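## Task

Set the green tray on the top of the two-door cabinet beside arm4, and have the remaining three trays end up on the top of the two-door cabinet beside arm1; when finished, every item a tray was holding has to be standing inside that tray.

## Robot and tools

Robots. There are four identical i2rt Big YAM arms: arm1, arm2, arm3 and arm4. Each has six joints, a five-finger right hand and a camera on its wrist. Four fixed room cameras also exist: cam_arm1, cam_arm2, cam_arm3, cam_arm4. Wrist cameras are arm1_cam_wrist to arm4_cam_wrist. Foot (base_link) positions in metres: arm1 (-3.340, -0.218, 1.096), arm2 (-0.693, 0.384, 0.959), arm3 (0.734, 2.506, 0.870), arm4 (0.754, -1.748, 0.869). Each foot faces along its own +x. A hand reaches at most about 1.07 m from the joint1 axis.

Frame. Every pose uses one scene frame in metres, origin on the floor, +z up. The hand point sits 0.045 m in front of the palm; its +z runs along the straightened fingers, +y points out of the palm, +x runs across the palm away from the thumb. Reported hand positions can be a bit off, especially when the arm is stretched, and hands often stop a centimetre or more from where they were sent.

Tool move. Takes one optional object per robot, keyed arm1, arm2, arm3, arm4, plus optional cameras. A robot omitted gets no new command but may keep pushing toward its old targets. Inside a robot's object:
- joints: absolute targets by name. joint1_rad -2.879 to 2.879 (turn about the foot, positive counter-clockwise seen from above); joint2_rad 0 to 3.141 (shoulder); joint3_rad 0 to 3.019 (elbow); joint4_rad -1.692 to 1.57 (hand pitch, positive lifts fingers); joint5_rad -1.57 to 1.57 (sideways swing, positive to the arm's right); joint6_rad -2.094 to 2.094 (roll, positive clockwise viewed from behind). All in radians.
- Finger entries in joints, each -1 to 1, absolute: hand_little, hand_ring, hand_middle, hand_index, hand_thumb_bend (+1 straight, -1 curled); hand_thumb_turn (+1 beside the palm, -1 opposite the fingers). Settings, not motions: hand_force_limit -1 to 1 (closing stops at about 0 N at -1 up to 10 N at +1, 15 N for thumb motors); hand_speed -0.96 to 1 (near zero at -1, full at +0.48 and above). Start values are 0 and -0.8.
- target: one list of seven numbers [x, y, z, qw, qx, qy, qz], an absolute hand pose in the scene frame, metres and a unit quaternion. The hand travels a straight line toward it from its current hand_target. When target is given, joints may hold only the finger and setting keys, otherwise the call is refused.
- speed: path top speed in m/s, 0.002 to 0.5, default 0.25; only valid with target. Rotation is capped at twice this in rad/s.
- min_time_s: 0.1 to 8 s, the shortest duration for that robot's arm joint moves.
All motions in one call start together; hand paths finish together, paced by the slowest. Paths ignore obstacles and other arms. cameras: list of names, ["all"], or []; unknown names invalidate the call.

Tool wait: seconds from 0 to 10, optional cameras; commands nothing new. zoom_image: camera and region [x0, y0, x1, y1] in pixels of that camera's newest image (at most 504 by 504). show_instructions shows reference images. finished_scene: scene = the number of the scene in progress; cannot be undone.

Reading results. Each robot reports joint_positions, Joint velocities ("within noise" when still), hand and hand_target poses, torques, finger loads (little_load_n and so on, positive means pushed open) and hand_stopped_by, six words for little, ring, middle, index, thumb_bend, thumb_turn: moving, target, force, stalled or fault. The move line lists arms sent motions with done or their worst status. joint_status words: off_target (rested away, still pushing), time_out (new nearby targets kept; on_its_own shows them), not_followed (a safety check withheld the targets; with a target it says pose unreachable). "as last shown" marks robots not commanded, whose lines repeat earlier values. A refused call cancels the later move, wait and finished_scene calls of that reply. A lost grip shows only as loads falling toward 0.

Gripping. A finger motor moves only when its target changes by 0.002 or more; it stops at the target or when load reaches hand_force_limit, then locks. For gentle grips close with hand_speed -0.94 or lower. To grip harder raise hand_force_limit and send a more closed target; to release send a more open one. With the thumb turned fully in front, the hand wraps objects about 0.035 to 0.065 m thick, handles down to about 0.025 m. A bracket at the wrist on the little finger side can strike things.

Avoid. Knocking anything out of the work area or to the floor fails the task, as does a hard press between two robots (closing a hand on another robot's fingers counts). A safety check helps but can act too late. Do not drop items, let go of moving items, slam, hit fixed or heavy objects, or overload fingers. Arms keep pushing after contact; prolonged pushing, holding weight or stretching heats motors, shown by MOTOR HOT, and at 100 °C the arm drops for a while. Relieve a stuck push by sending each joint its reported position. Loose objects may be nudged briefly at random, so check trays and contents stay upright before finishing.

Each tool is called after "Emit:" in YAML: its name, and indented under it one key for each argument.

Reference images:

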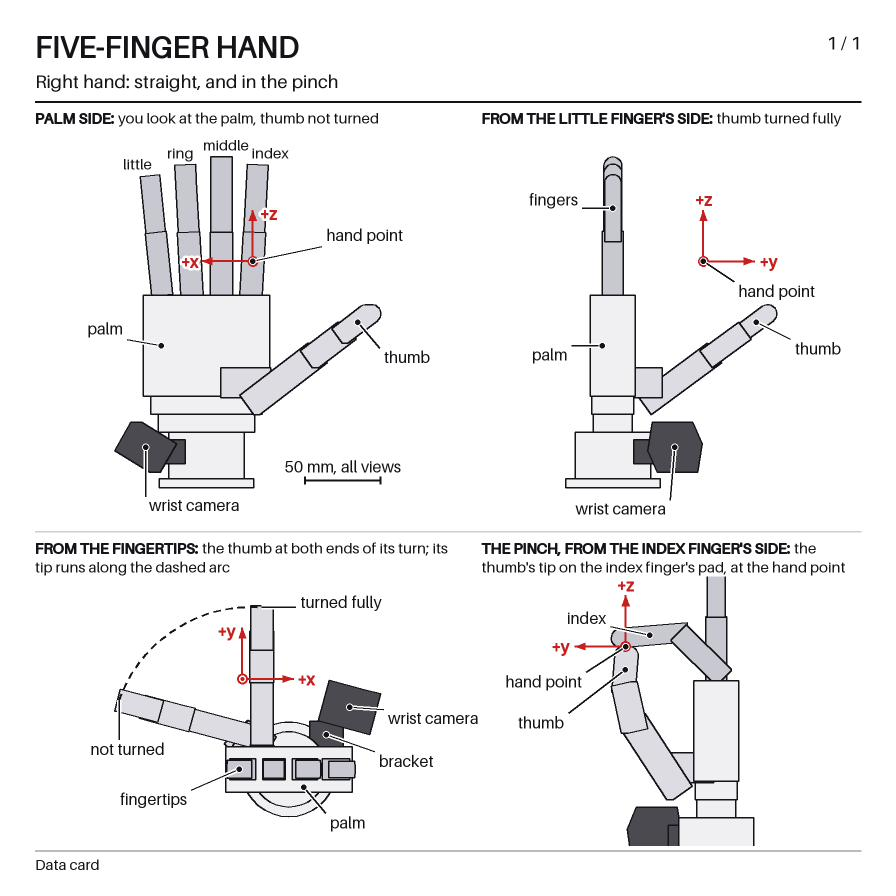

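## Session

Emit:
move:
  cameras: ["all"]

Scene clock: 0.00 s.
Joint torques (N m): no reading
Motor temperatures (°C): arm1=[24 29 34 27 21 22] | arm2=[23 33 25 25 23 23] | arm3=[20 31 38 23 23 22] | arm4=[26 25 32 24 23 24]
Heat: arm1: hottest joint3_rad 34 °C; arm2: hottest joint2_rad 33 °C; arm3: hottest joint3_rad 38 °C; arm4: hottest joint3_rad 32 °C.
Joint velocities: within noise
arm1.joint_positions: joint1_rad=+0.588 joint2_rad=+0.639 joint3_rad=+1.447 joint4_rad=-1.523 joint5_rad=-0.074 joint6_rad=-1.473 hand_little=+1.000 hand_ring=+1.000 hand_middle=+1.000 hand_index=+1.000 hand_thumb_turn=+1.000 hand_thumb_bend=+1.000 hand_force_limit=+0.000 hand_speed=-0.800
arm1.joint_status: not commanded
arm1.hand_stopped_by: target,target,target,target,target,target
arm1.little_load_n: 0.0
arm1.ring_load_n: 0.0
arm1.middle_load_n: 0.0
arm1.index_load_n: -0.5
arm1.thumb_bend_load_n: 0.0
arm1.thumb_turn_load_n: 0.0
arm1.hand: x=-3.5329 y=-0.2990 z=+1.5769 quat_wxyz=(+0.378, +0.241, -0.877, +0.172) (m; scene frame)
arm1.hand_target: x=-3.5321 y=-0.2984 z=+1.5850 quat_wxyz=(+0.386, +0.241, -0.873, +0.176) (m; scene frame)
arm1.hand_status: not commanded
arm2.joint_positions: joint1_rad=-0.306 joint2_rad=+0.618 joint3_rad=+1.436 joint4_rad=-1.623 joint5_rad=-0.238 joint6_rad=-1.414 hand_little=+1.000 hand_ring=+1.000 hand_middle=+1.000 hand_index=+1.000 hand_thumb_turn=+1.000 hand_thumb_bend=+1.000 hand_force_limit=+0.000 hand_speed=-0.800
arm2.joint_status: not commanded
arm2.hand_stopped_by: target,target,target,target,target,target
arm2.little_load_n: 0.0
arm2.ring_load_n: -0.5
arm2.middle_load_n: 0.0
arm2.index_load_n: 0.0
arm2.thumb_bend_load_n: 0.0
arm2.thumb_turn_load_n: 0.0
arm2.hand: x=-0.8532 y=+0.4400 z=+1.4194 quat_wxyz=(-0.384, +0.171, +0.904, -0.074) (m; scene frame)
arm2.hand_target: x=-0.8528 y=+0.4398 z=+1.4274 quat_wxyz=(-0.394, +0.169, +0.901, -0.073) (m; scene frame)
arm2.hand_status: not commanded
arm3.joint_positions: joint1_rad=-0.041 joint2_rad=+0.614 joint3_rad=+1.498 joint4_rad=-1.403 joint5_rad=+0.212 joint6_rad=-1.404 hand_little=+1.000 hand_ring=+1.000 hand_middle=+1.000 hand_index=+1.000 hand_thumb_turn=+1.000 hand_thumb_bend=+1.000 hand_force_limit=+0.000 hand_speed=-0.800
arm3.joint_status: not commanded
arm3.hand_stopped_by: target,target,target,target,target,target
arm3.little_load_n: 0.0
arm3.ring_load_n: 0.0
arm3.middle_load_n: 0.0
arm3.index_load_n: 0.0
arm3.thumb_bend_load_n: 0.0
arm3.thumb_turn_load_n: 0.0
arm3.hand: x=+0.9493 y=+2.5208 z=+1.4083 quat_wxyz=(-0.087, +0.856, +0.103, +0.499) (m; scene frame)
arm3.hand_target: x=+0.9480 y=+2.5200 z=+1.4182 quat_wxyz=(-0.091, +0.850, +0.101, +0.509) (m; scene frame)
arm3.hand_status: not commanded
arm4.joint_positions: joint1_rad=-0.129 joint2_rad=+0.635 joint3_rad=+1.356 joint4_rad=-1.490 joint5_rad=-0.265 joint6_rad=-1.057 hand_little=+1.000 hand_ring=+1.000 hand_middle=+1.000 hand_index=+1.000 hand_thumb_turn=+1.000 hand_thumb_bend=+1.000 hand_force_limit=+0.000 hand_speed=-0.800
arm4.joint_status: not commanded
arm4.hand_stopped_by: target,target,target,target,target,target
arm4.little_load_n: 0.0
arm4.ring_load_n: 0.0
arm4.middle_load_n: 0.0
arm4.index_load_n: 0.0
arm4.thumb_bend_load_n: 0.0
arm4.thumb_turn_load_n: 0.0
arm4.hand: x=+0.9063 y=-1.8765 z=+1.3022 quat_wxyz=(-0.070, +0.761, -0.506, +0.400) (m; scene frame)
arm4.hand_target: x=+0.9068 y=-1.8769 z=+1.3121 quat_wxyz=(-0.067, +0.758, -0.502, +0.412) (m; scene frame)
arm4.hand_status: not commanded
pictures: arm1_cam_wrist, arm2_cam_wrist, arm3_cam_wrist, arm4_cam_wrist, cam_arm1, cam_arm2, cam_arm3, cam_arm4
camera_calibration:
arm1_cam_wrist: T_world_to_cam=[[-0.727094, 0.684754, 0.049472, -2.43936], [0.63828, 0.700767, -0.31863, 2.96941], [-0.252851, -0.200097, -0.946587, 0.658058], [0, 0, 0, 1]] pos_world=[-3.50257, -0.278823, 1.68973]
arm2_cam_wrist: T_world_to_cam=[[0.0845922, 0.985238, -0.148827, -0.142156], [0.959484, -0.120831, -0.25454, 1.23088], [-0.268766, -0.121265, -0.955542, 1.29665], [0, 0, 0, 1]] pos_world=[-0.820488, 0.446024, 1.53115]
arm3_cam_wrist: T_world_to_cam=[[0.374068, -0.911694, 0.169964, 1.70234], [-0.766649, -0.407116, -0.496493, 2.4534], [0.521844, 0.0554197, -0.851239, 0.676657], [0, 0, 0, 1]] pos_world=[0.891, 2.51333, 1.50476]
arm4_cam_wrist: T_world_to_cam=[[-0.682667, -0.64468, -0.344026, -0.147168], [-0.619233, 0.760339, -0.196047, 2.24479], [0.387964, 0.0791975, -0.918265, 1.10701], [0, 0, 0, 1]] pos_world=[0.860101, -1.88935, 1.40598]

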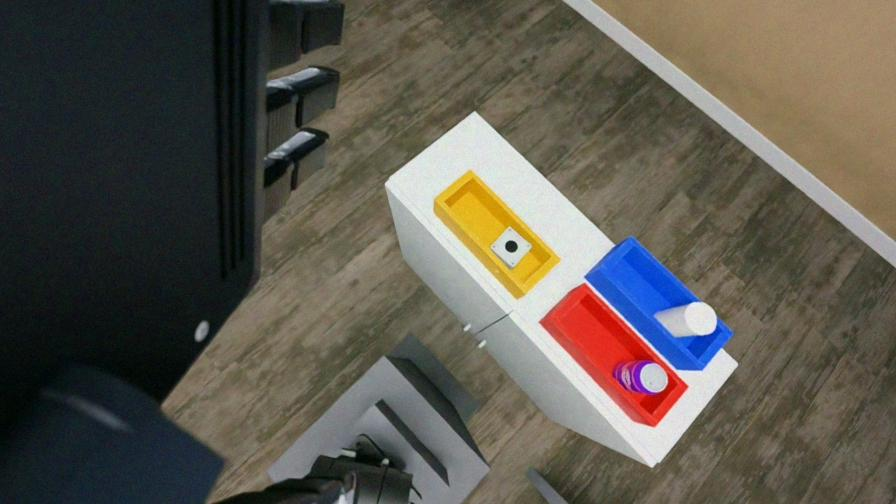

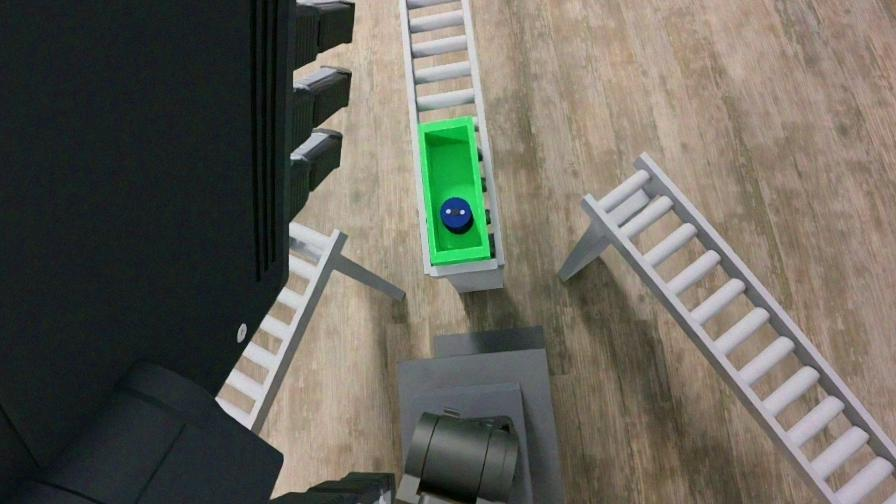

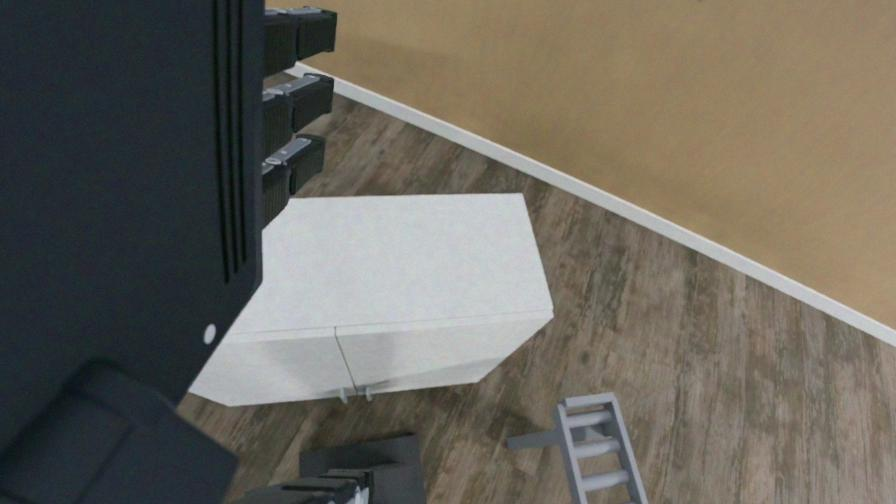

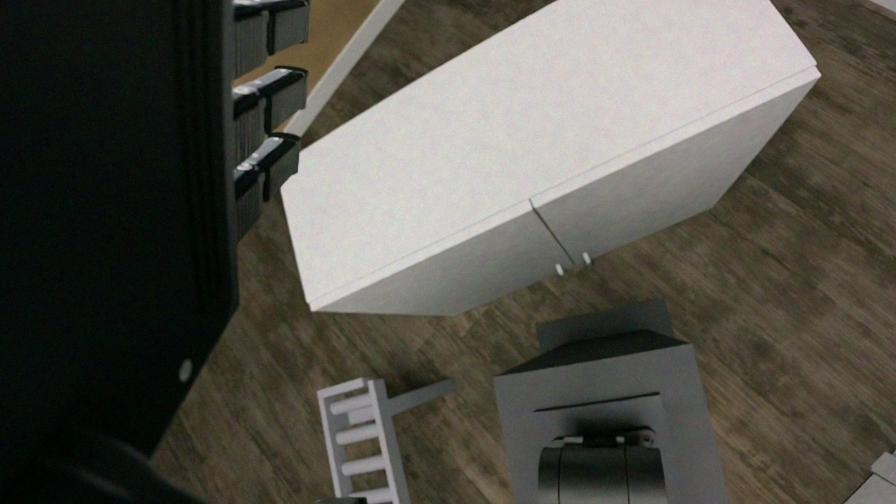

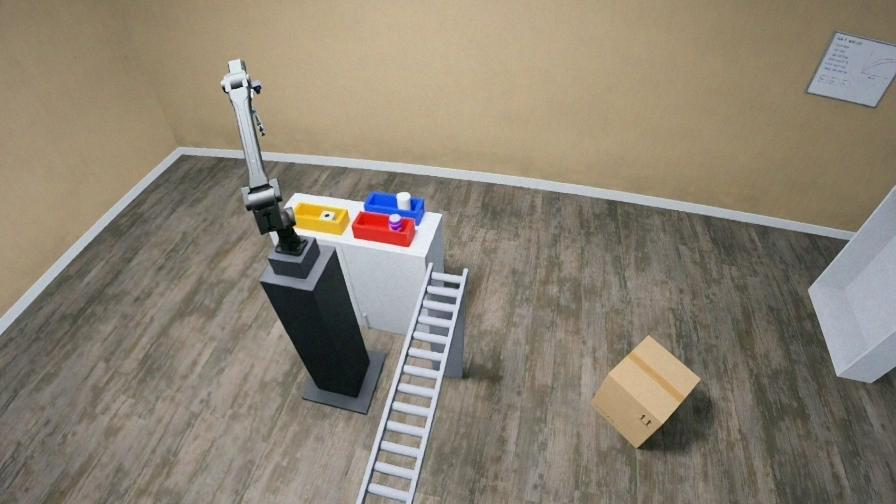

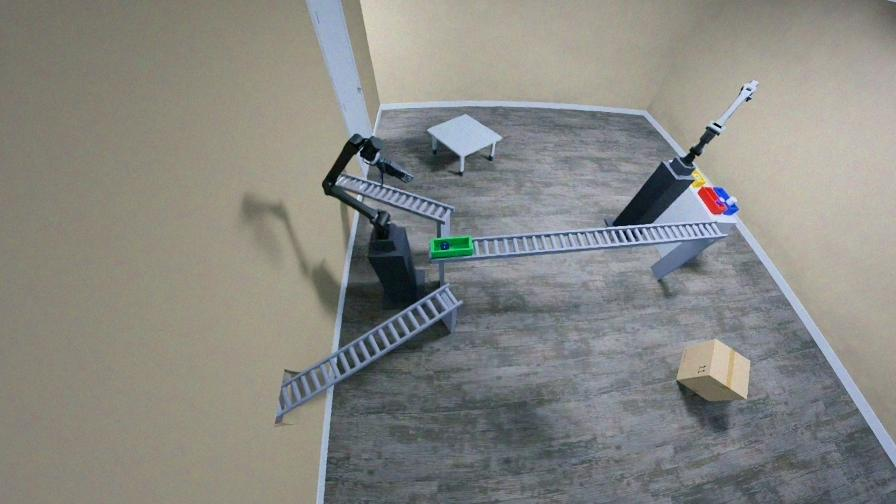

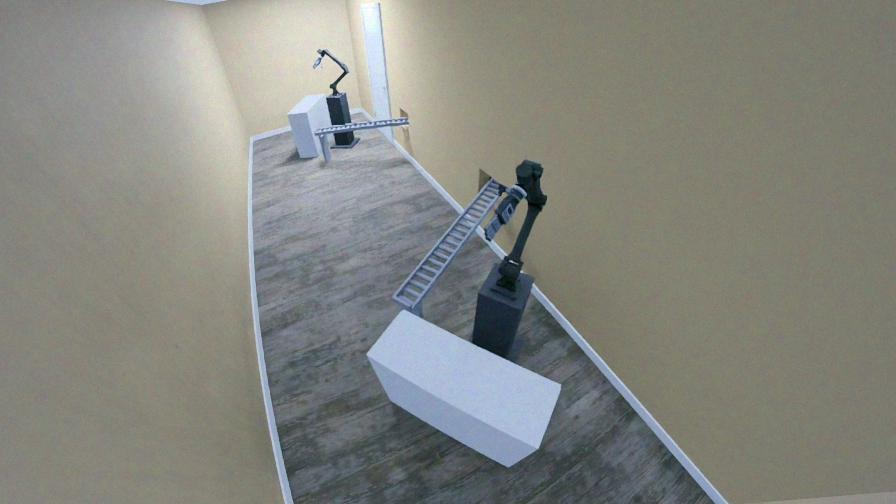

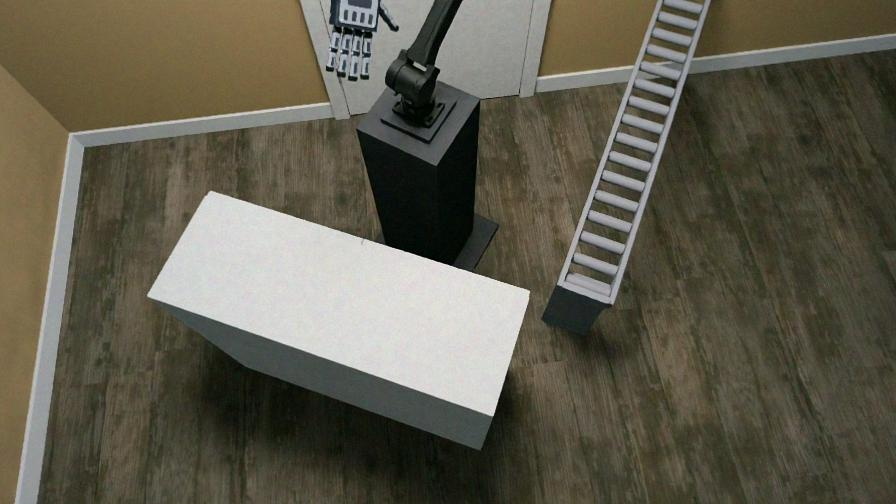

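Emit:
zoom_image:
  camera: "arm2_cam_wrist"
  region: [390, 100, 530, 280]

Emit:
zoom_image:
  camera: "cam_arm2"
  region: [420, 220, 490, 270]

Scaled by 2.800 from the camera's 896x504 image, which has a finer 1280x720 frame.

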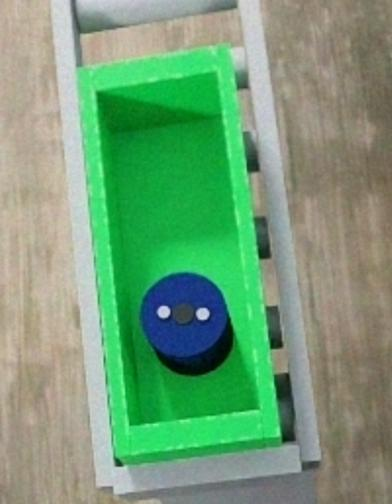

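Scaled by 7.200 from the camera's 896x504 image, which has a finer 1280x720 frame.

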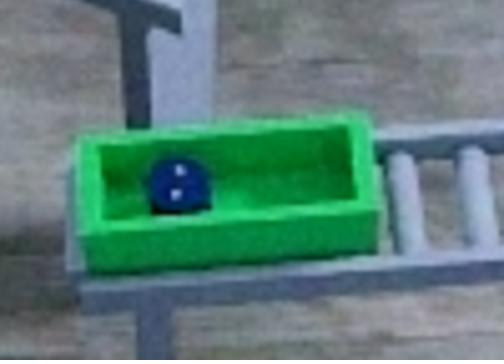

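Emit:
move:
  arm2: {"joints": {"joint1_rad": 0.02, "joint2_rad": 1.75, "joint3_rad": 1.15, "joint4_rad": -0.6, "joint5_rad": 0.56, "joint6_rad": 1.6, "hand_speed": 0.3, "hand_little": 0.5, "hand_ring": 0.5, "hand_middle": 0.5, "hand_index": 0.5, "hand_thumb_turn": -1, "hand_thumb_bend": 0.4}, "min_time_s": 4}
  cameras: ["arm2_cam_wrist"]

Scene clock: 23.60 s.
Joint torques (N m): arm1=[-0.62 2.14 9.89 1.36 -0.16 -0.04] | arm2=[-0.09 -9.88 7.09 1.76 0.31 0.07] | arm3=[-0.38 4.07 8.84 2.48 0.06 -0.01] | arm4=[-0.56 2.73 8.84 1.95 -0.28 -0.15]
Motor temperatures (°C): arm1=[24 29 37 27 21 22] | arm2=[23 32 26 25 23 23] | arm3=[20 30 41 23 23 22] | arm4=[26 25 36 24 23 24]
Heat: arm1: hottest joint3_rad 37 °C; arm2: hottest joint2_rad 32 °C; arm3: hottest joint3_rad 41 °C; arm4: hottest joint3_rad 36 °C.
move: arm2 done
Joint velocities: within noise
arm1, arm3, arm4: as last shown
arm1.index_load_n: 0.0
arm2.joint_positions: joint1_rad=+0.006 joint2_rad=+1.738 joint3_rad=+1.154 joint4_rad=-0.616 joint5_rad=+0.558 joint6_rad=+1.591 hand_little=+0.500 hand_ring=+0.500 hand_middle=+0.500 hand_index=+0.500 hand_thumb_turn=-1.000 hand_thumb_bend=+0.400 hand_force_limit=+0.000 hand_speed=+0.300
arm2.joint_status: all done
arm2.hand_stopped_by: target,target,target,target,target,target
arm2.little_load_n: 0.0
arm2.ring_load_n: 0.0
arm2.middle_load_n: 0.0
arm2.index_load_n: 0.0
arm2.thumb_bend_load_n: 0.0
arm2.thumb_turn_load_n: 0.0
arm2.hand: x=-1.2904 y=+0.4399 z=+1.0076 quat_wxyz=(-0.276, +0.941, -0.064, -0.184) (m; scene frame)
arm2.hand_target: x=-1.2926 y=+0.4323 z=+1.0014 quat_wxyz=(-0.274, +0.941, -0.061, -0.187) (m; scene frame)
arm2.hand_status: not commanded
arm4.index_load_n: -0.5
pictures: arm2_cam_wrist
camera_calibration:
arm2_cam_wrist: T_world_to_cam=[[-0.0380927, -0.803757, -0.593738, 0.910685], [-0.654945, -0.428673, 0.622324, -1.28589], [-0.754716, 0.412571, -0.510087, -0.525164], [0, 0, 0, 1]] pos_world=[-1.20384, 0.397412, 1.07307]

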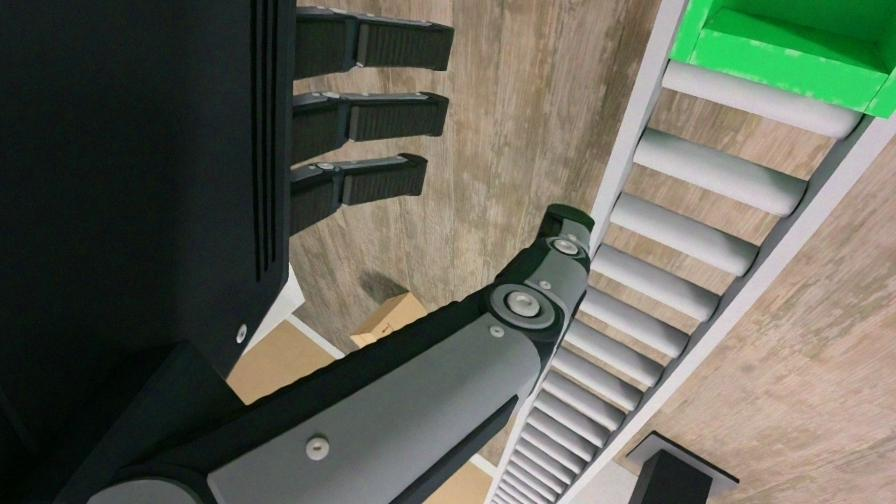

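Emit:
move:
  arm2: {"target": [-1.178, 0.437, 0.84, -0.2669, 0.9626, -0.0116, -0.042], "speed": 0.2}
  cameras: ["arm2_cam_wrist"]

Scene clock: 26.37 s.
Joint torques (N m): arm1=[-0.32 1.96 9.94 1.31 -0.12 -0.03] | arm2=[-1.79 -8.59 4.88 1.2 0.19 -0.16] | arm3=[-0.38 4.13 8.83 2.47 0.07 -0.01] | arm4=[-0.38 2.9 8.84 2 -0.27 -0.14]
Motor temperatures (°C): arm1=[24 29 37 27 21 22] | arm2=[23 32 26 25 23 23] | arm3=[20 30 41 23 23 22] | arm4=[26 25 37 24 24 24]
Heat: arm1: hottest joint3_rad 37 °C; arm2: hottest joint2_rad 32 °C; arm3: hottest joint3_rad 41 °C; arm4: hottest joint3_rad 37 °C.
move: arm2 done
Joint velocities: within noise
arm1, arm3, arm4: as last shown
arm1.thumb_turn_load_n: 0.5
arm2.joint_positions: joint1_rad=+0.006 joint2_rad=+1.916 joint3_rad=+0.953 joint4_rad=-0.522 joint5_rad=+0.528 joint6_rad=+1.567 hand_little=+0.500 hand_ring=+0.500 hand_middle=+0.500 hand_index=+0.500 hand_thumb_turn=-1.000 hand_thumb_bend=+0.400 hand_force_limit=+0.000 hand_speed=+0.300
arm2.joint_status: not commanded
arm2.hand_stopped_by: target,target,target,target,target,target
arm2.little_load_n: 0.0
arm2.ring_load_n: 0.0
arm2.middle_load_n: -0.5
arm2.index_load_n: 0.0
arm2.thumb_bend_load_n: 0.0
arm2.thumb_turn_load_n: 0.0
arm2.hand: x=-1.1796 y=+0.4347 z=+0.8468 quat_wxyz=(-0.267, +0.962, -0.013, -0.045) (m; scene frame)
arm2.hand_target: x=-1.1780 y=+0.4369 z=+0.8401 quat_wxyz=(-0.267, +0.963, -0.012, -0.042) (m; scene frame)
arm2.hand_status: done (0.007 m and 0.4 deg from the pose sent, 0.202 m and 17.6 deg at the start)
arm4.index_load_n: 0.0
pictures: arm2_cam_wrist
camera_calibration:
arm2_cam_wrist: T_world_to_cam=[[0.153554, -0.817825, -0.554602, 1.01432], [-0.800174, -0.432223, 0.415818, -1.11037], [-0.579778, 0.379928, -0.720772, -0.122404], [0, 0, 0, 1]] pos_world=[-1.11521, 0.396113, 0.936029]

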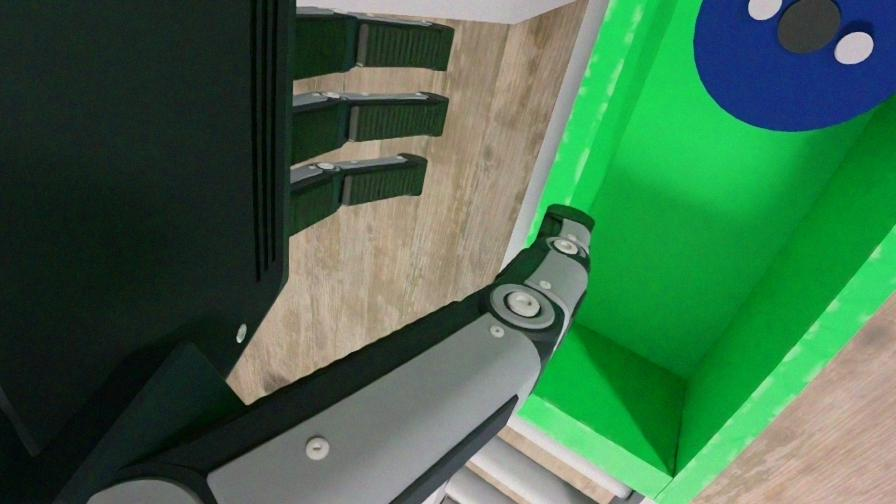

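Emit:
move:
  arm2: {"target": [-1.170, 0.434, 0.756, -0.2669, 0.9626, -0.0116, -0.042], "speed": 0.12}
  cameras: ["arm2_cam_wrist"]

Scene clock: 29.07 s.
Joint torques (N m): arm1=[-0.56 1.96 9.96 1.21 -0.16 -0.04] | arm2=[-0.97 -9.64 3.86 1.18 0.22 -0.02] | arm3=[-0.44 4.07 8.84 2.45 0.07 -0.01] | arm4=[-0.5 2.78 8.8 1.98 -0.28 -0.15]
Motor temperatures (°C): arm1=[24 29 37 27 21 22] | arm2=[23 32 26 25 23 23] | arm3=[20 30 42 23 23 22] | arm4=[26 25 37 24 24 24]
Heat: arm1: hottest joint3_rad 37 °C; arm2: hottest joint2_rad 32 °C; arm3: hottest joint3_rad 42 °C; arm4: hottest joint3_rad 37 °C.
move: arm2 done
Joint velocities: within noise
arm1, arm3, arm4: as last shown
arm1.thumb_turn_load_n: 0.0
arm2.joint_positions: joint1_rad=+0.006 joint2_rad=+2.116 joint3_rad=+0.940 joint4_rad=-0.317 joint5_rad=+0.528 joint6_rad=+1.566 hand_little=+0.500 hand_ring=+0.500 hand_middle=+0.500 hand_index=+0.500 hand_thumb_turn=-1.000 hand_thumb_bend=+0.400 hand_force_limit=+0.000 hand_speed=+0.300
arm2.joint_status: not commanded
arm2.hand_stopped_by: target,target,target,target,target,target
arm2.little_load_n: 0.0
arm2.ring_load_n: 0.0
arm2.middle_load_n: 0.0
arm2.index_load_n: 0.0
arm2.thumb_bend_load_n: 0.0
arm2.thumb_turn_load_n: 0.0
arm2.hand: x=-1.1695 y=+0.4358 z=+0.7622 quat_wxyz=(-0.267, +0.963, -0.012, -0.041) (m; scene frame)
arm2.hand_target: x=-1.1700 y=+0.4339 z=+0.7561 quat_wxyz=(-0.267, +0.963, -0.011, -0.042) (m; scene frame)
arm2.hand_status: done (0.006 m and 0.1 deg from the pose sent, 0.091 m and 0.4 deg at the start)
arm3.little_load_n: -0.5
arm4.thumb_turn_load_n: -0.5
pictures: arm2_cam_wrist
camera_calibration:
arm2_cam_wrist: T_world_to_cam=[[0.158518, -0.817778, -0.553273, 0.971392], [-0.803646, -0.432405, 0.408874, -1.0653], [-0.573607, 0.379822, -0.725749, -0.16684], [0, 0, 0, 1]] pos_world=[-1.10581, 0.397113, 0.851933]

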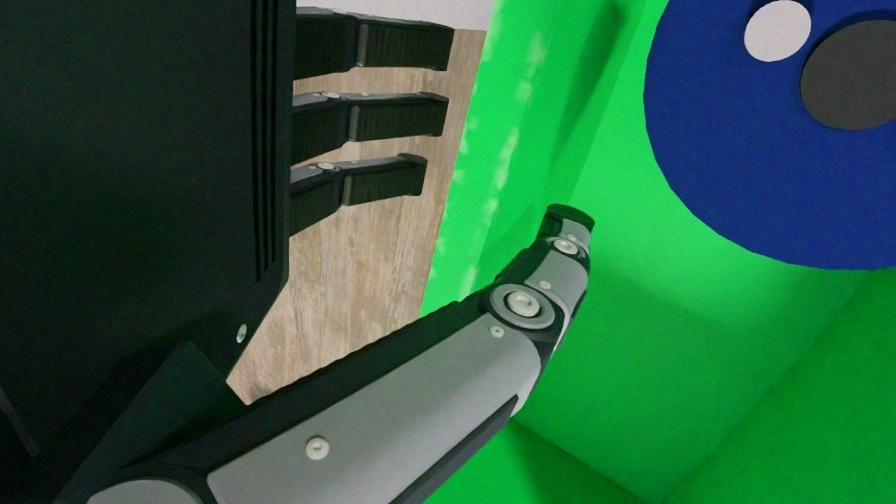

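Emit:
move:
  arm2: {"target": [-1.177, 0.398, 0.754, -0.2669, 0.9626, -0.0116, -0.042], "speed": 0.08}

Emit:
move:
  arm2: {"target": [-1.177, 0.388, 0.732, -0.2669, 0.9626, -0.0116, -0.042], "speed": 0.06}
  cameras: ["arm2_cam_wrist"]

Scene clock: 34.27 s.
Joint torques (N m): arm1=[-0.38 1.79 9.85 1.31 -0.16 -0.02] | arm2=[-0.38 -9.52 5.44 0.12 0.32 0.02] | arm3=[-0.38 4.01 8.85 2.45 0.06 -0.01] | arm4=[-0.5 2.9 8.84 2 -0.28 -0.14]
Motor temperatures (°C): arm1=[24 29 38 27 21 22] | arm2=[23 32 26 25 23 23] | arm3=[20 30 42 23 23 22] | arm4=[26 25 38 24 24 24]
Heat: arm1: hottest joint3_rad 38 °C; arm2: hottest joint2_rad 32 °C; arm3: hottest joint3_rad 42 °C; arm4: hottest joint3_rad 38 °C.
move: arm2 done
Joint velocities: within noise
arm1, arm3, arm4: as last shown
arm2.joint_positions: joint1_rad=+0.082 joint2_rad=+2.129 joint3_rad=+0.956 joint4_rad=-0.360 joint5_rad=+0.530 joint6_rad=+1.655 hand_little=+0.500 hand_ring=+0.500 hand_middle=+0.500 hand_index=+0.500 hand_thumb_turn=-1.000 hand_thumb_bend=+0.400 hand_force_limit=+0.000 hand_speed=+0.300
arm2.joint_status: not commanded
arm2.hand_stopped_by: target,target,target,target,target,target
arm2.little_load_n: 0.0
arm2.ring_load_n: 0.0
arm2.middle_load_n: 0.0
arm2.index_load_n: 0.0
arm2.thumb_bend_load_n: 0.0
arm2.thumb_turn_load_n: 0.0
arm2.hand: x=-1.1710 y=+0.4027 z=+0.7588 quat_wxyz=(-0.266, +0.963, -0.013, -0.043) (m; scene frame)
arm2.hand_target: x=-1.1768 y=+0.3980 z=+0.7541 quat_wxyz=(-0.267, +0.963, -0.012, -0.042) (m; scene frame)
arm2.hand_status: done (0.009 m and 0.3 deg from the pose sent, 0.039 m and 0.2 deg at the start)
arm3.little_load_n: 0.0
arm4.thumb_turn_load_n: 0.0
pictures: none

Scene clock: 35.23 s.
Joint torques (N m): arm1=[-0.56 1.79 9.96 1.35 -0.15 -0.04] | arm2=[0.15 -8.47 5.14 1.11 0.01 0.16] | arm3=[-0.44 4.01 8.83 2.47 0.06 -0.01] | arm4=[-0.32 2.84 8.83 2 -0.28 -0.15]
Motor temperatures (°C): arm1=[24 29 38 27 21 22] | arm2=[23 32 26 25 23 23] | arm3=[20 30 42 23 23 22] | arm4=[26 25 38 24 24 24]
Heat: arm1: hottest joint3_rad 38 °C; arm2: hottest joint2_rad 32 °C; arm3: hottest joint3_rad 42 °C; arm4: hottest joint3_rad 38 °C.
move: arm2 off_target
Joint velocities: within noise
arm1, arm3, arm4: as last shown
arm1.middle_load_n: -0.5
arm2.joint_positions: joint1_rad=+0.099 joint2_rad=+2.170 joint3_rad=+0.974 joint4_rad=-0.360 joint5_rad=+0.539 joint6_rad=+1.672 hand_little=+0.500 hand_ring=+0.500 hand_middle=+0.500 hand_index=+0.500 hand_thumb_turn=-1.000 hand_thumb_bend=+0.400 hand_force_limit=+0.000 hand_speed=+0.300
arm2.joint_status: not commanded
arm2.hand_stopped_by: target,target,target,target,target,target
arm2.little_load_n: 0.0
arm2.ring_load_n: 0.5
arm2.middle_load_n: -4.0
arm2.index_load_n: -0.5
arm2.thumb_bend_load_n: 0.0
arm2.thumb_turn_load_n: 0.0
arm2.hand: x=-1.1700 y=+0.3973 z=+0.7445 quat_wxyz=(-0.271, +0.962, -0.011, -0.037) (m; scene frame)
arm2.hand_target: x=-1.1763 y=+0.3880 z=+0.7325 quat_wxyz=(-0.267, +0.963, -0.011, -0.042) (m; scene frame)
arm2.hand_status: off_target (0.017 m and 0.7 deg from the pose sent, 0.031 m and 0.2 deg at the start)
arm4.thumb_turn_load_n: -0.5
pictures: arm2_cam_wrist
camera_calibration:
arm2_cam_wrist: T_world_to_cam=[[0.163801, -0.813715, -0.557707, 0.938115], [-0.806656, -0.435918, 0.399102, -1.06996], [-0.567869, 0.384505, -0.727792, -0.159097], [0, 0, 0, 1]] pos_world=[-1.1071, 0.358115, 0.834428]

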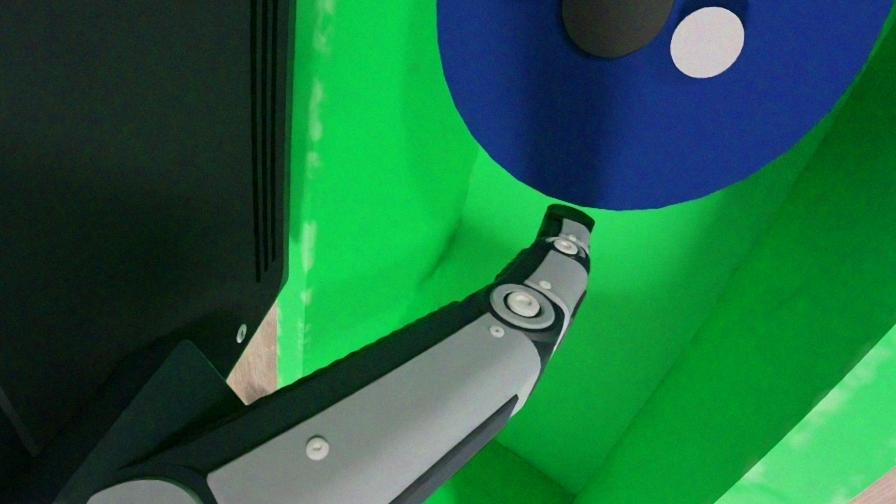

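Emit:
move:
  arm2: {"target": [-1.180, 0.392, 0.758, -0.2669, 0.9626, -0.0116, -0.042], "speed": 0.1}

Emit:
move:
  arm2: {"target": [-1.182, 0.379, 0.752, -0.2669, 0.9626, -0.0116, -0.042], "speed": 0.06}

Emit:
move:
  arm2: {"target": [-1.183, 0.380, 0.732, -0.2669, 0.9626, -0.0116, -0.042], "speed": 0.05}
  cameras: ["arm2_cam_wrist"]

Scene clock: 40.97 s.
Joint torques (N m): arm1=[-0.15 1.49 9.77 1.24 -0.15 -0.06] | arm2=[-0.73 -12.45 4.59 0.03 0.14 0.03] | arm3=[-0.44 3.96 8.83 2.45 0.06 -0.01] | arm4=[-0.38 2.96 8.83 1.95 -0.27 -0.14]
Motor temperatures (°C): arm1=[24 29 38 27 21 22] | arm2=[23 33 26 25 23 23] | arm3=[20 30 42 23 23 22] | arm4=[26 25 38 24 24 24]
Heat: arm1: hottest joint3_rad 38 °C; arm2: hottest joint2_rad 33 °C; arm3: hottest joint3_rad 42 °C; arm4: hottest joint3_rad 38 °C.
move: arm2 off_target
Joint velocities: within noise
arm1, arm3, arm4: as last shown
arm1.middle_load_n: 0.0
arm2.joint_positions: joint1_rad=+0.099 joint2_rad=+2.161 joint3_rad=+0.976 joint4_rad=-0.384 joint5_rad=+0.535 joint6_rad=+1.672 hand_little=+0.500 hand_ring=+0.500 hand_middle=+0.500 hand_index=+0.500 hand_thumb_turn=-1.000 hand_thumb_bend=+0.400 hand_force_limit=+0.000 hand_speed=+0.300
arm2.joint_status: not commanded
arm2.hand_stopped_by: target,target,target,target,target,target
arm2.little_load_n: 0.0
arm2.ring_load_n: 0.0
arm2.middle_load_n: 0.0
arm2.index_load_n: 0.0
arm2.thumb_bend_load_n: 0.0
arm2.thumb_turn_load_n: 0.0
arm2.hand: x=-1.1673 y=+0.3967 z=+0.7476 quat_wxyz=(-0.270, +0.962, -0.009, -0.030) (m; scene frame)
arm2.hand_target: x=-1.1798 y=+0.3920 z=+0.7580 quat_wxyz=(-0.267, +0.963, -0.011, -0.042) (m; scene frame)
arm2.hand_status: off_target (0.017 m and 1.4 deg from the pose sent, 0.018 m and 0.7 deg at the start)
arm3.index_load_n: -0.5
arm4.thumb_turn_load_n: 0.0
pictures: none

Scene clock: 42.03 s.
Joint torques (N m): arm1=[-0.32 1.9 9.85 1.28 -0.13 -0.02] | arm2=[0.97 -11.11 5.53 0.09 0.01 0.11] | arm3=[-0.38 4.07 8.84 2.47 0.06 -0.01] | arm4=[-0.44 2.9 8.84 1.96 -0.28 -0.13]
Motor temperatures (°C): arm1=[24 29 39 27 21 22] | arm2=[23 33 26 25 23 23] | arm3=[20 30 42 23 23 22] | arm4=[26 25 38 24 24 24]
Heat: arm1: hottest joint3_rad 39 °C; arm2: hottest joint2_rad 33 °C; arm3: hottest joint3_rad 42 °C; arm4: hottest joint3_rad 38 °C.
move: arm2 off_target
Joint velocities: within noise
arm1, arm3, arm4: as last shown
arm2.joint_positions: joint1_rad=+0.108 joint2_rad=+2.161 joint3_rad=+0.979 joint4_rad=-0.399 joint5_rad=+0.539 joint6_rad=+1.699 hand_little=+0.500 hand_ring=+0.500 hand_middle=+0.500 hand_index=+0.500 hand_thumb_turn=-1.000 hand_thumb_bend=+0.400 hand_force_limit=+0.000 hand_speed=+0.300
arm2.joint_status: not commanded
arm2.hand_stopped_by: target,target,target,target,target,target
arm2.little_load_n: 0.0
arm2.ring_load_n: 0.0
arm2.middle_load_n: 0.0
arm2.index_load_n: 0.0
arm2.thumb_bend_load_n: 0.0
arm2.thumb_turn_load_n: 0.0
arm2.hand: x=-1.1673 y=+0.3940 z=+0.7484 quat_wxyz=(-0.272, +0.962, -0.016, -0.030) (m; scene frame)
arm2.hand_target: x=-1.1815 y=+0.3790 z=+0.7523 quat_wxyz=(-0.267, +0.963, -0.012, -0.042) (m; scene frame)
arm2.hand_status: off_target (0.021 m and 1.6 deg from the pose sent, 0.023 m and 1.4 deg at the start)
arm3.index_load_n: 0.0
pictures: none

Scene clock: 43.00 s.
Joint torques (N m): arm1=[-0.26 1.85 9.85 1.29 -0.16 -0.02] | arm2=[0.67 -9.05 5.45 1.31 -0.24 0.08] | arm3=[-0.38 4.01 8.83 2.48 0.06 -0.01] | arm4=[-0.38 2.96 8.84 1.98 -0.27 -0.14]
Motor temperatures (°C): arm1=[24 29 39 27 21 22] | arm2=[23 33 26 25 23 23] | arm3=[20 30 43 23 23 22] | arm4=[26 25 38 24 24 24]
Heat: arm1: hottest joint3_rad 39 °C; arm2: hottest joint2_rad 33 °C; arm3: hottest joint3_rad 43 °C; arm4: hottest joint3_rad 38 °C.
move: arm2 off_target
Joint velocities: within noise
arm1.joint_positions: joint1_rad=+0.588 joint2_rad=+0.639 joint3_rad=+1.447 joint4_rad=-1.523 joint5_rad=-0.074 joint6_rad=-1.473 hand_little=+1.000 hand_ring=+1.000 hand_middle=+1.000 hand_index=+1.000 hand_thumb_turn=+1.000 hand_thumb_bend=+1.000 hand_force_limit=+0.000 hand_speed=-0.800
arm1.joint_status: not commanded
arm1.hand_stopped_by: target,target,target,target,target,target
arm1.little_load_n: 0.0
arm1.ring_load_n: 0.0
arm1.middle_load_n: 0.0
arm1.index_load_n: 0.0
arm1.thumb_bend_load_n: 0.0
arm1.thumb_turn_load_n: 0.0
arm1.hand: x=-3.5329 y=-0.2990 z=+1.5769 quat_wxyz=(+0.378, +0.241, -0.877, +0.172) (m; scene frame)
arm1.hand_target: x=-3.5321 y=-0.2984 z=+1.5850 quat_wxyz=(+0.386, +0.241, -0.873, +0.176) (m; scene frame)
arm1.hand_status: not commanded
arm2.joint_positions: joint1_rad=+0.109 joint2_rad=+2.183 joint3_rad=+0.993 joint4_rad=-0.391 joint5_rad=+0.546 joint6_rad=+1.699 hand_little=+0.500 hand_ring=+0.500 hand_middle=+0.500 hand_index=+0.500 hand_thumb_turn=-1.000 hand_thumb_bend=+0.400 hand_force_limit=+0.000 hand_speed=+0.300
arm2.joint_status: not commanded
arm2.hand_stopped_by: target,target,target,target,target,target
arm2.little_load_n: 0.0
arm2.ring_load_n: 0.0
arm2.middle_load_n: 0.0
arm2.index_load_n: -1.5
arm2.thumb_bend_load_n: 0.0
arm2.thumb_turn_load_n: 0.0
arm2.hand: x=-1.1703 y=+0.3949 z=+0.7415 quat_wxyz=(-0.275, +0.961, -0.015, -0.030) (m; scene frame)
arm2.hand_target: x=-1.1822 y=+0.3800 z=+0.7327 quat_wxyz=(-0.267, +0.963, -0.012, -0.042) (m; scene frame)
arm2.hand_status: off_target (0.022 m and 1.7 deg from the pose sent, 0.027 m and 1.6 deg at the start)
arm3.joint_positions: joint1_rad=-0.041 joint2_rad=+0.614 joint3_rad=+1.498 joint4_rad=-1.403 joint5_rad=+0.212 joint6_rad=-1.404 hand_little=+1.000 hand_ring=+1.000 hand_middle=+1.000 hand_index=+1.000 hand_thumb_turn=+1.000 hand_thumb_bend=+1.000 hand_force_limit=+0.000 hand_speed=-0.800
arm3.joint_status: not commanded
arm3.hand_stopped_by: target,target,target,target,target,target
arm3.little_load_n: 0.0
arm3.ring_load_n: 0.0
arm3.middle_load_n: 0.0
arm3.index_load_n: 0.0
arm3.thumb_bend_load_n: 0.0
arm3.thumb_turn_load_n: 0.5
arm3.hand: x=+0.9493 y=+2.5208 z=+1.4083 quat_wxyz=(-0.087, +0.856, +0.103, +0.499) (m; scene frame)
arm3.hand_target: x=+0.9480 y=+2.5200 z=+1.4182 quat_wxyz=(-0.091, +0.850, +0.101, +0.509) (m; scene frame)
arm3.hand_status: not commanded
arm4.joint_positions: joint1_rad=-0.129 joint2_rad=+0.635 joint3_rad=+1.356 joint4_rad=-1.490 joint5_rad=-0.265 joint6_rad=-1.057 hand_little=+1.000 hand_ring=+1.000 hand_middle=+1.000 hand_index=+1.000 hand_thumb_turn=+1.000 hand_thumb_bend=+1.000 hand_force_limit=+0.000 hand_speed=-0.800
arm4.joint_status: not commanded
arm4.hand_stopped_by: target,target,target,target,target,target
arm4.little_load_n: 0.0
arm4.ring_load_n: 0.0
arm4.middle_load_n: 0.0
arm4.index_load_n: 0.0
arm4.thumb_bend_load_n: 0.0
arm4.thumb_turn_load_n: 0.0
arm4.hand: x=+0.9063 y=-1.8765 z=+1.3022 quat_wxyz=(-0.070, +0.761, -0.506, +0.400) (m; scene frame)
arm4.hand_target: x=+0.9068 y=-1.8769 z=+1.3121 quat_wxyz=(-0.067, +0.758, -0.502, +0.412) (m; scene frame)
arm4.hand_status: not commanded
pictures: arm2_cam_wrist
camera_calibration:
arm2_cam_wrist: T_world_to_cam=[[0.159532, -0.81124, -0.56253, 0.932102], [-0.816913, -0.428414, 0.386154, -1.07539], [-0.554259, 0.397934, -0.731058, -0.147428], [0, 0, 0, 1]] pos_world=[-1.10892, 0.354111, 0.831823]

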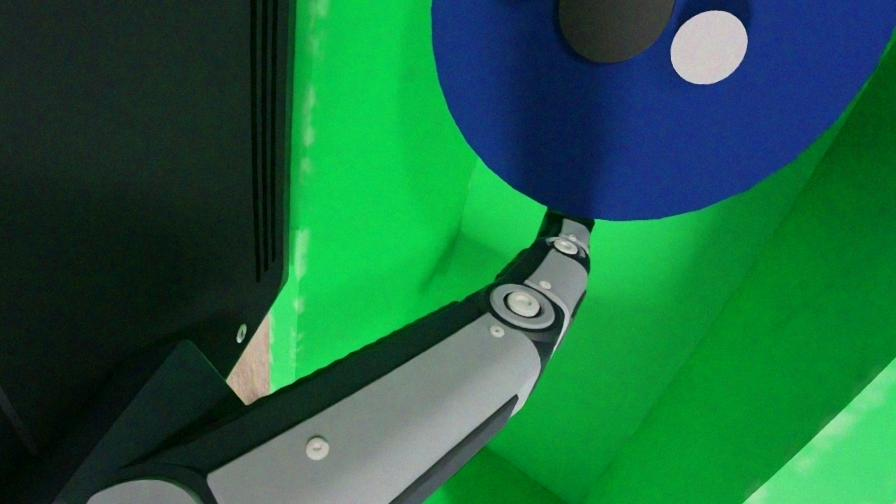

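Emit:
move:
  arm2: {"target": [-1.200, 0.384, 0.735, -0.2669, 0.9626, -0.0116, -0.050], "speed": 0.06}
  cameras: ["arm2_cam_wrist"]

Scene clock: 45.03 s.
Joint torques (N m): arm1=[-0.79 2.02 9.99 1.31 -0.13 -0.01] | arm2=[-0.38 -9.7 5.61 1.22 -0.25 -0.06] | arm3=[-0.38 4.01 8.85 2.47 0.07 -0.01] | arm4=[-0.5 2.9 8.84 1.96 -0.29 -0.13]
Motor temperatures (°C): arm1=[24 29 39 27 21 22] | arm2=[23 33 27 25 23 23] | arm3=[20 30 43 23 23 22] | arm4=[26 25 39 24 24 24]
Heat: arm1: hottest joint3_rad 39 °C; arm2: hottest joint2_rad 33 °C; arm3: hottest joint3_rad 43 °C; arm4: hottest joint3_rad 39 °C.
move: arm2 off_target
Joint velocities: within noise
arm1, arm3, arm4: as last shown
arm2.joint_positions: joint1_rad=+0.109 joint2_rad=+2.195 joint3_rad=+1.029 joint4_rad=-0.390 joint5_rad=+0.548 joint6_rad=+1.693 hand_little=+0.500 hand_ring=+0.500 hand_middle=+0.500 hand_index=+0.500 hand_thumb_turn=-1.000 hand_thumb_bend=+0.400 hand_force_limit=+0.000 hand_speed=+0.300
arm2.joint_status: not commanded
arm2.hand_stopped_by: target,target,target,target,target,target
arm2.little_load_n: 0.0
arm2.ring_load_n: 0.0
arm2.middle_load_n: 0.0
arm2.index_load_n: 0.0
arm2.thumb_bend_load_n: 0.0
arm2.thumb_turn_load_n: 0.0
arm2.hand: x=-1.1881 y=+0.3934 z=+0.7428 quat_wxyz=(-0.275, +0.960, -0.015, -0.041) (m; scene frame)
arm2.hand_target: x=-1.1996 y=+0.3839 z=+0.7356 quat_wxyz=(-0.267, +0.962, -0.012, -0.050) (m; scene frame)
arm2.hand_status: off_target (0.017 m and 1.5 deg from the pose sent, 0.032 m and 2.5 deg at the start)
arm3.thumb_turn_load_n: 0.0
pictures: arm2_cam_wrist
camera_calibration:
arm2_cam_wrist: T_world_to_cam=[[0.151919, -0.810213, -0.566106, 0.927761], [-0.805826, -0.433185, 0.403727, -1.08915], [-0.572333, 0.394849, -0.7187, -0.185218], [0, 0, 0, 1]] pos_world=[-1.12461, 0.353014, 0.831812]

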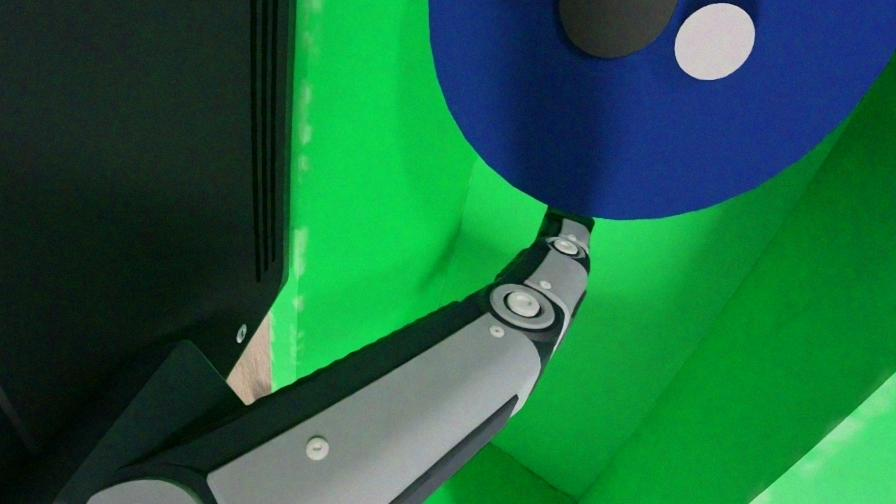

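Emit:
move:
  arm2: {"target": [-1.200, 0.432, 0.775, -0.2669, 0.9626, -0.0116, -0.042], "speed": 0.1}
  cameras: ["arm2_cam_wrist"]

Scene clock: 48.97 s.
Joint torques (N m): arm1=[-0.73 1.79 9.84 1.29 -0.14 -0.03] | arm2=[-1.38 -12.51 4.01 0.16 0.23 -0.13] | arm3=[-0.38 4.01 8.84 2.45 0.07 -0.01] | arm4=[-0.5 3.02 8.83 1.99 -0.28 -0.14]
Motor temperatures (°C): arm1=[24 29 39 27 21 22] | arm2=[23 33 27 25 23 23] | arm3=[20 30 43 23 23 22] | arm4=[26 25 39 24 24 24]
Heat: arm1: hottest joint3_rad 39 °C; arm2: hottest joint2_rad 33 °C; arm3: hottest joint3_rad 43 °C; arm4: hottest joint3_rad 39 °C.
move: arm2 done
Joint velocities: within noise
arm1, arm3, arm4: as last shown
arm1.middle_load_n: 0.5
arm2.joint_positions: joint1_rad=+0.019 joint2_rad=+2.132 joint3_rad=+1.029 joint4_rad=-0.391 joint5_rad=+0.528 joint6_rad=+1.582 hand_little=+0.500 hand_ring=+0.500 hand_middle=+0.500 hand_index=+0.500 hand_thumb_turn=-1.000 hand_thumb_bend=+0.400 hand_force_limit=+0.000 hand_speed=+0.300
arm2.joint_status: not commanded
arm2.hand_stopped_by: target,target,target,target,target,target
arm2.little_load_n: 0.0
arm2.ring_load_n: 0.0
arm2.middle_load_n: 0.0
arm2.index_load_n: 0.0
arm2.thumb_bend_load_n: 0.0
arm2.thumb_turn_load_n: 0.0
arm2.hand: x=-1.1999 y=+0.4298 z=+0.7700 quat_wxyz=(-0.267, +0.963, -0.013, -0.044) (m; scene frame)
arm2.hand_target: x=-1.2000 y=+0.4320 z=+0.7749 quat_wxyz=(-0.267, +0.963, -0.012, -0.042) (m; scene frame)
arm2.hand_status: done (0.005 m and 0.3 deg from the pose sent, 0.052 m and 1.1 deg at the start)
pictures: arm2_cam_wrist
camera_calibration:
arm2_cam_wrist: T_world_to_cam=[[0.154713, -0.818275, -0.553615, 0.971638], [-0.801548, -0.431554, 0.413862, -1.09726], [-0.577568, 0.379719, -0.722654, -0.183486], [0, 0, 0, 1]] pos_world=[-1.13581, 0.391212, 0.859431]

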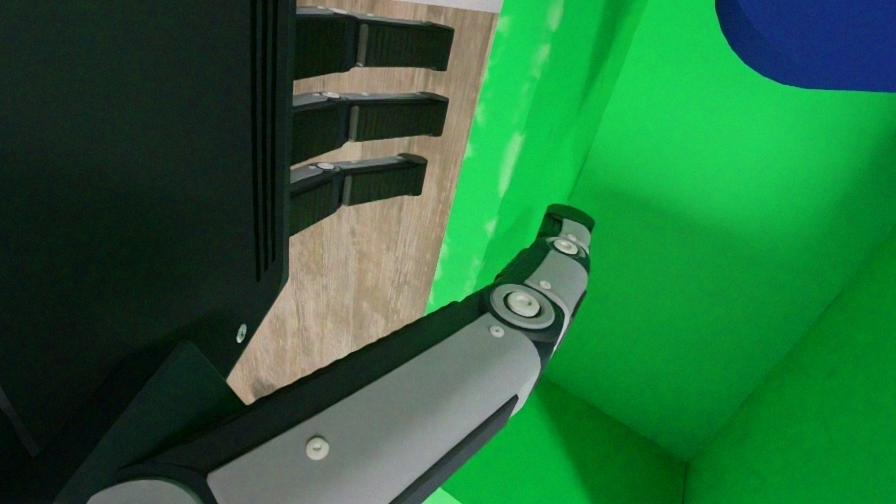

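Emit:
move:
  arm2: {"target": [-1.192, 0.392, 0.760, -0.2669, 0.9626, -0.0116, -0.046], "speed": 0.1}

Emit:
move:
  arm2: {"target": [-1.197, 0.380, 0.752, -0.2669, 0.9626, -0.0116, -0.048], "speed": 0.06}

Emit:
move:
  arm2: {"target": [-1.199, 0.382, 0.733, -0.2669, 0.9626, -0.0116, -0.048], "speed": 0.05}
  cameras: ["arm2_cam_wrist"]

Scene clock: 52.13 s.
Joint torques (N m): arm1=[-0.73 2.02 9.85 1.36 -0.16 -0.04] | arm2=[-0.56 -10.34 3.36 0.17 0.31 0.01] | arm3=[-0.38 4.13 8.83 2.48 0.07 -0.01] | arm4=[-0.56 2.96 8.84 1.99 -0.28 -0.14]
Motor temperatures (°C): arm1=[24 29 39 27 21 22] | arm2=[23 34 27 25 23 23] | arm3=[20 30 43 23 23 22] | arm4=[26 25 39 24 24 24]
Heat: arm1: hottest joint3_rad 39 °C; arm2: hottest joint2_rad 34 °C; arm3: hottest joint3_rad 43 °C; arm4: hottest joint3_rad 39 °C.
move: arm2 off_target
Joint velocities: within noise
arm1, arm3, arm4: as last shown
arm1.middle_load_n: 0.0
arm1.thumb_bend_load_n: -0.5
arm2.joint_positions: joint1_rad=+0.094 joint2_rad=+2.132 joint3_rad=+1.029 joint4_rad=-0.396 joint5_rad=+0.531 joint6_rad=+1.665 hand_little=+0.500 hand_ring=+0.500 hand_middle=+0.500 hand_index=+0.500 hand_thumb_turn=-1.000 hand_thumb_bend=+0.400 hand_force_limit=+0.000 hand_speed=+0.300
arm2.joint_status: not commanded
arm2.hand_stopped_by: target,target,target,target,target,target
arm2.little_load_n: 0.0
arm2.ring_load_n: 0.0
arm2.middle_load_n: 0.0
arm2.index_load_n: 0.0
arm2.thumb_bend_load_n: 0.0
arm2.thumb_turn_load_n: 0.5
arm2.hand: x=-1.2054 y=+0.3948 z=+0.7713 quat_wxyz=(-0.265, +0.962, -0.017, -0.062) (m; scene frame)
arm2.hand_target: x=-1.1920 y=+0.3923 z=+0.7604 quat_wxyz=(-0.267, +0.963, -0.012, -0.046) (m; scene frame)
arm2.hand_status: off_target (0.018 m and 1.9 deg from the pose sent, 0.040 m and 0.3 deg at the start)
pictures: none

Scene clock: 53.20 s.
Joint torques (N m): arm1=[-0.5 1.9 9.89 1.39 -0.15 -0.05] | arm2=[0.56 -9.88 4.94 0.06 0.06 0.04] | arm3=[-0.44 4.07 8.84 2.45 0.06 -0.01] | arm4=[-0.5 2.84 8.8 1.98 -0.27 -0.14]
Motor temperatures (°C): arm1=[24 29 39 27 21 22] | arm2=[23 34 27 25 23 23] | arm3=[20 30 43 23 23 22] | arm4=[26 25 39 24 24 24]
Heat: arm1: hottest joint3_rad 39 °C; arm2: hottest joint2_rad 34 °C; arm3: hottest joint3_rad 43 °C; arm4: hottest joint3_rad 39 °C.
move: arm2 off_target
Joint velocities: within noise
arm1, arm3, arm4: as last shown
arm1.index_load_n: 0.5
arm1.thumb_bend_load_n: 0.0
arm2.joint_positions: joint1_rad=+0.107 joint2_rad=+2.154 joint3_rad=+1.029 joint4_rad=-0.400 joint5_rad=+0.540 joint6_rad=+1.695 hand_little=+0.500 hand_ring=+0.500 hand_middle=+0.500 hand_index=+0.500 hand_thumb_turn=-1.000 hand_thumb_bend=+0.400 hand_force_limit=+0.000 hand_speed=+0.300
arm2.joint_status: not commanded
arm2.hand_stopped_by: target,target,target,target,target,target
arm2.little_load_n: 0.0
arm2.ring_load_n: 0.0
arm2.middle_load_n: 1.0
arm2.index_load_n: 0.0
arm2.thumb_bend_load_n: 0.0
arm2.thumb_turn_load_n: 0.0
arm2.hand: x=-1.1993 y=+0.3916 z=+0.7615 quat_wxyz=(-0.269, +0.961, -0.022, -0.056) (m; scene frame)
arm2.hand_target: x=-1.1968 y=+0.3803 z=+0.7524 quat_wxyz=(-0.267, +0.962, -0.012, -0.048) (m; scene frame)
arm2.hand_status: off_target (0.015 m and 1.5 deg from the pose sent, 0.026 m and 1.7 deg at the start)
arm3.index_load_n: -0.5
pictures: none

Scene clock: 54.17 s.
Joint torques (N m): arm1=[-0.44 2.2 9.85 1.28 -0.15 -0.03] | arm2=[0.15 -9.7 5.53 1.18 -0.2 -0.02] | arm3=[-0.38 4.07 8.83 2.48 0.06 -0.01] | arm4=[-0.38 2.84 8.87 1.98 -0.28 -0.15]
Motor temperatures (°C): arm1=[24 29 39 27 21 22] | arm2=[23 34 27 25 23 23] | arm3=[20 30 43 23 23 22] | arm4=[26 24 39 24 24 24]
Heat: arm1: hottest joint3_rad 39 °C; arm2: hottest joint2_rad 34 °C; arm3: hottest joint3_rad 43 °C; arm4: hottest joint3_rad 39 °C.
move: arm2 off_target
Joint velocities: within noise
arm1, arm3, arm4: as last shown
arm1.index_load_n: 0.0
arm2.joint_positions: joint1_rad=+0.107 joint2_rad=+2.199 joint3_rad=+1.032 joint4_rad=-0.394 joint5_rad=+0.546 joint6_rad=+1.695 hand_little=+0.500 hand_ring=+0.500 hand_middle=+0.500 hand_index=+0.500 hand_thumb_turn=-1.000 hand_thumb_bend=+0.400 hand_force_limit=+0.000 hand_speed=+0.300
arm2.joint_status: not commanded
arm2.hand_stopped_by: target,target,target,target,target,target
arm2.little_load_n: 0.0
arm2.ring_load_n: 0.0
arm2.middle_load_n: 0.0
arm2.index_load_n: 0.0
arm2.thumb_bend_load_n: 0.0
arm2.thumb_turn_load_n: 0.0
arm2.hand: x=-1.1878 y=+0.3941 z=+0.7413 quat_wxyz=(-0.274, +0.961, -0.017, -0.039) (m; scene frame)
arm2.hand_target: x=-1.1985 y=+0.3819 z=+0.7336 quat_wxyz=(-0.267, +0.962, -0.012, -0.048) (m; scene frame)
arm2.hand_status: off_target (0.018 m and 1.5 deg from the pose sent, 0.030 m and 1.4 deg at the start)
arm3.index_load_n: 0.0
arm4.little_load_n: 0.5
pictures: arm2_cam_wrist
camera_calibration:
arm2_cam_wrist: T_world_to_cam=[[0.150619, -0.811745, -0.564255, 0.925125], [-0.809061, -0.429208, 0.401499, -1.09168], [-0.568097, 0.396044, -0.721398, -0.179791], [0, 0, 0, 1]] pos_world=[-1.12472, 0.353611, 0.830616]

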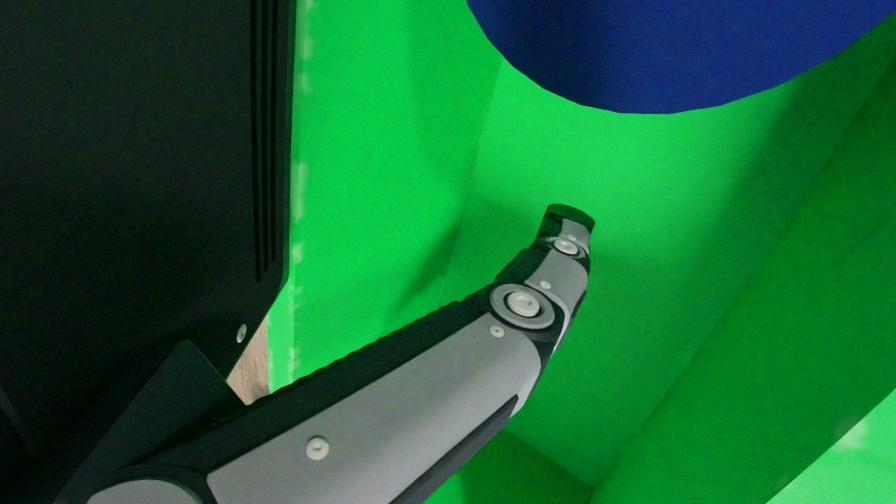

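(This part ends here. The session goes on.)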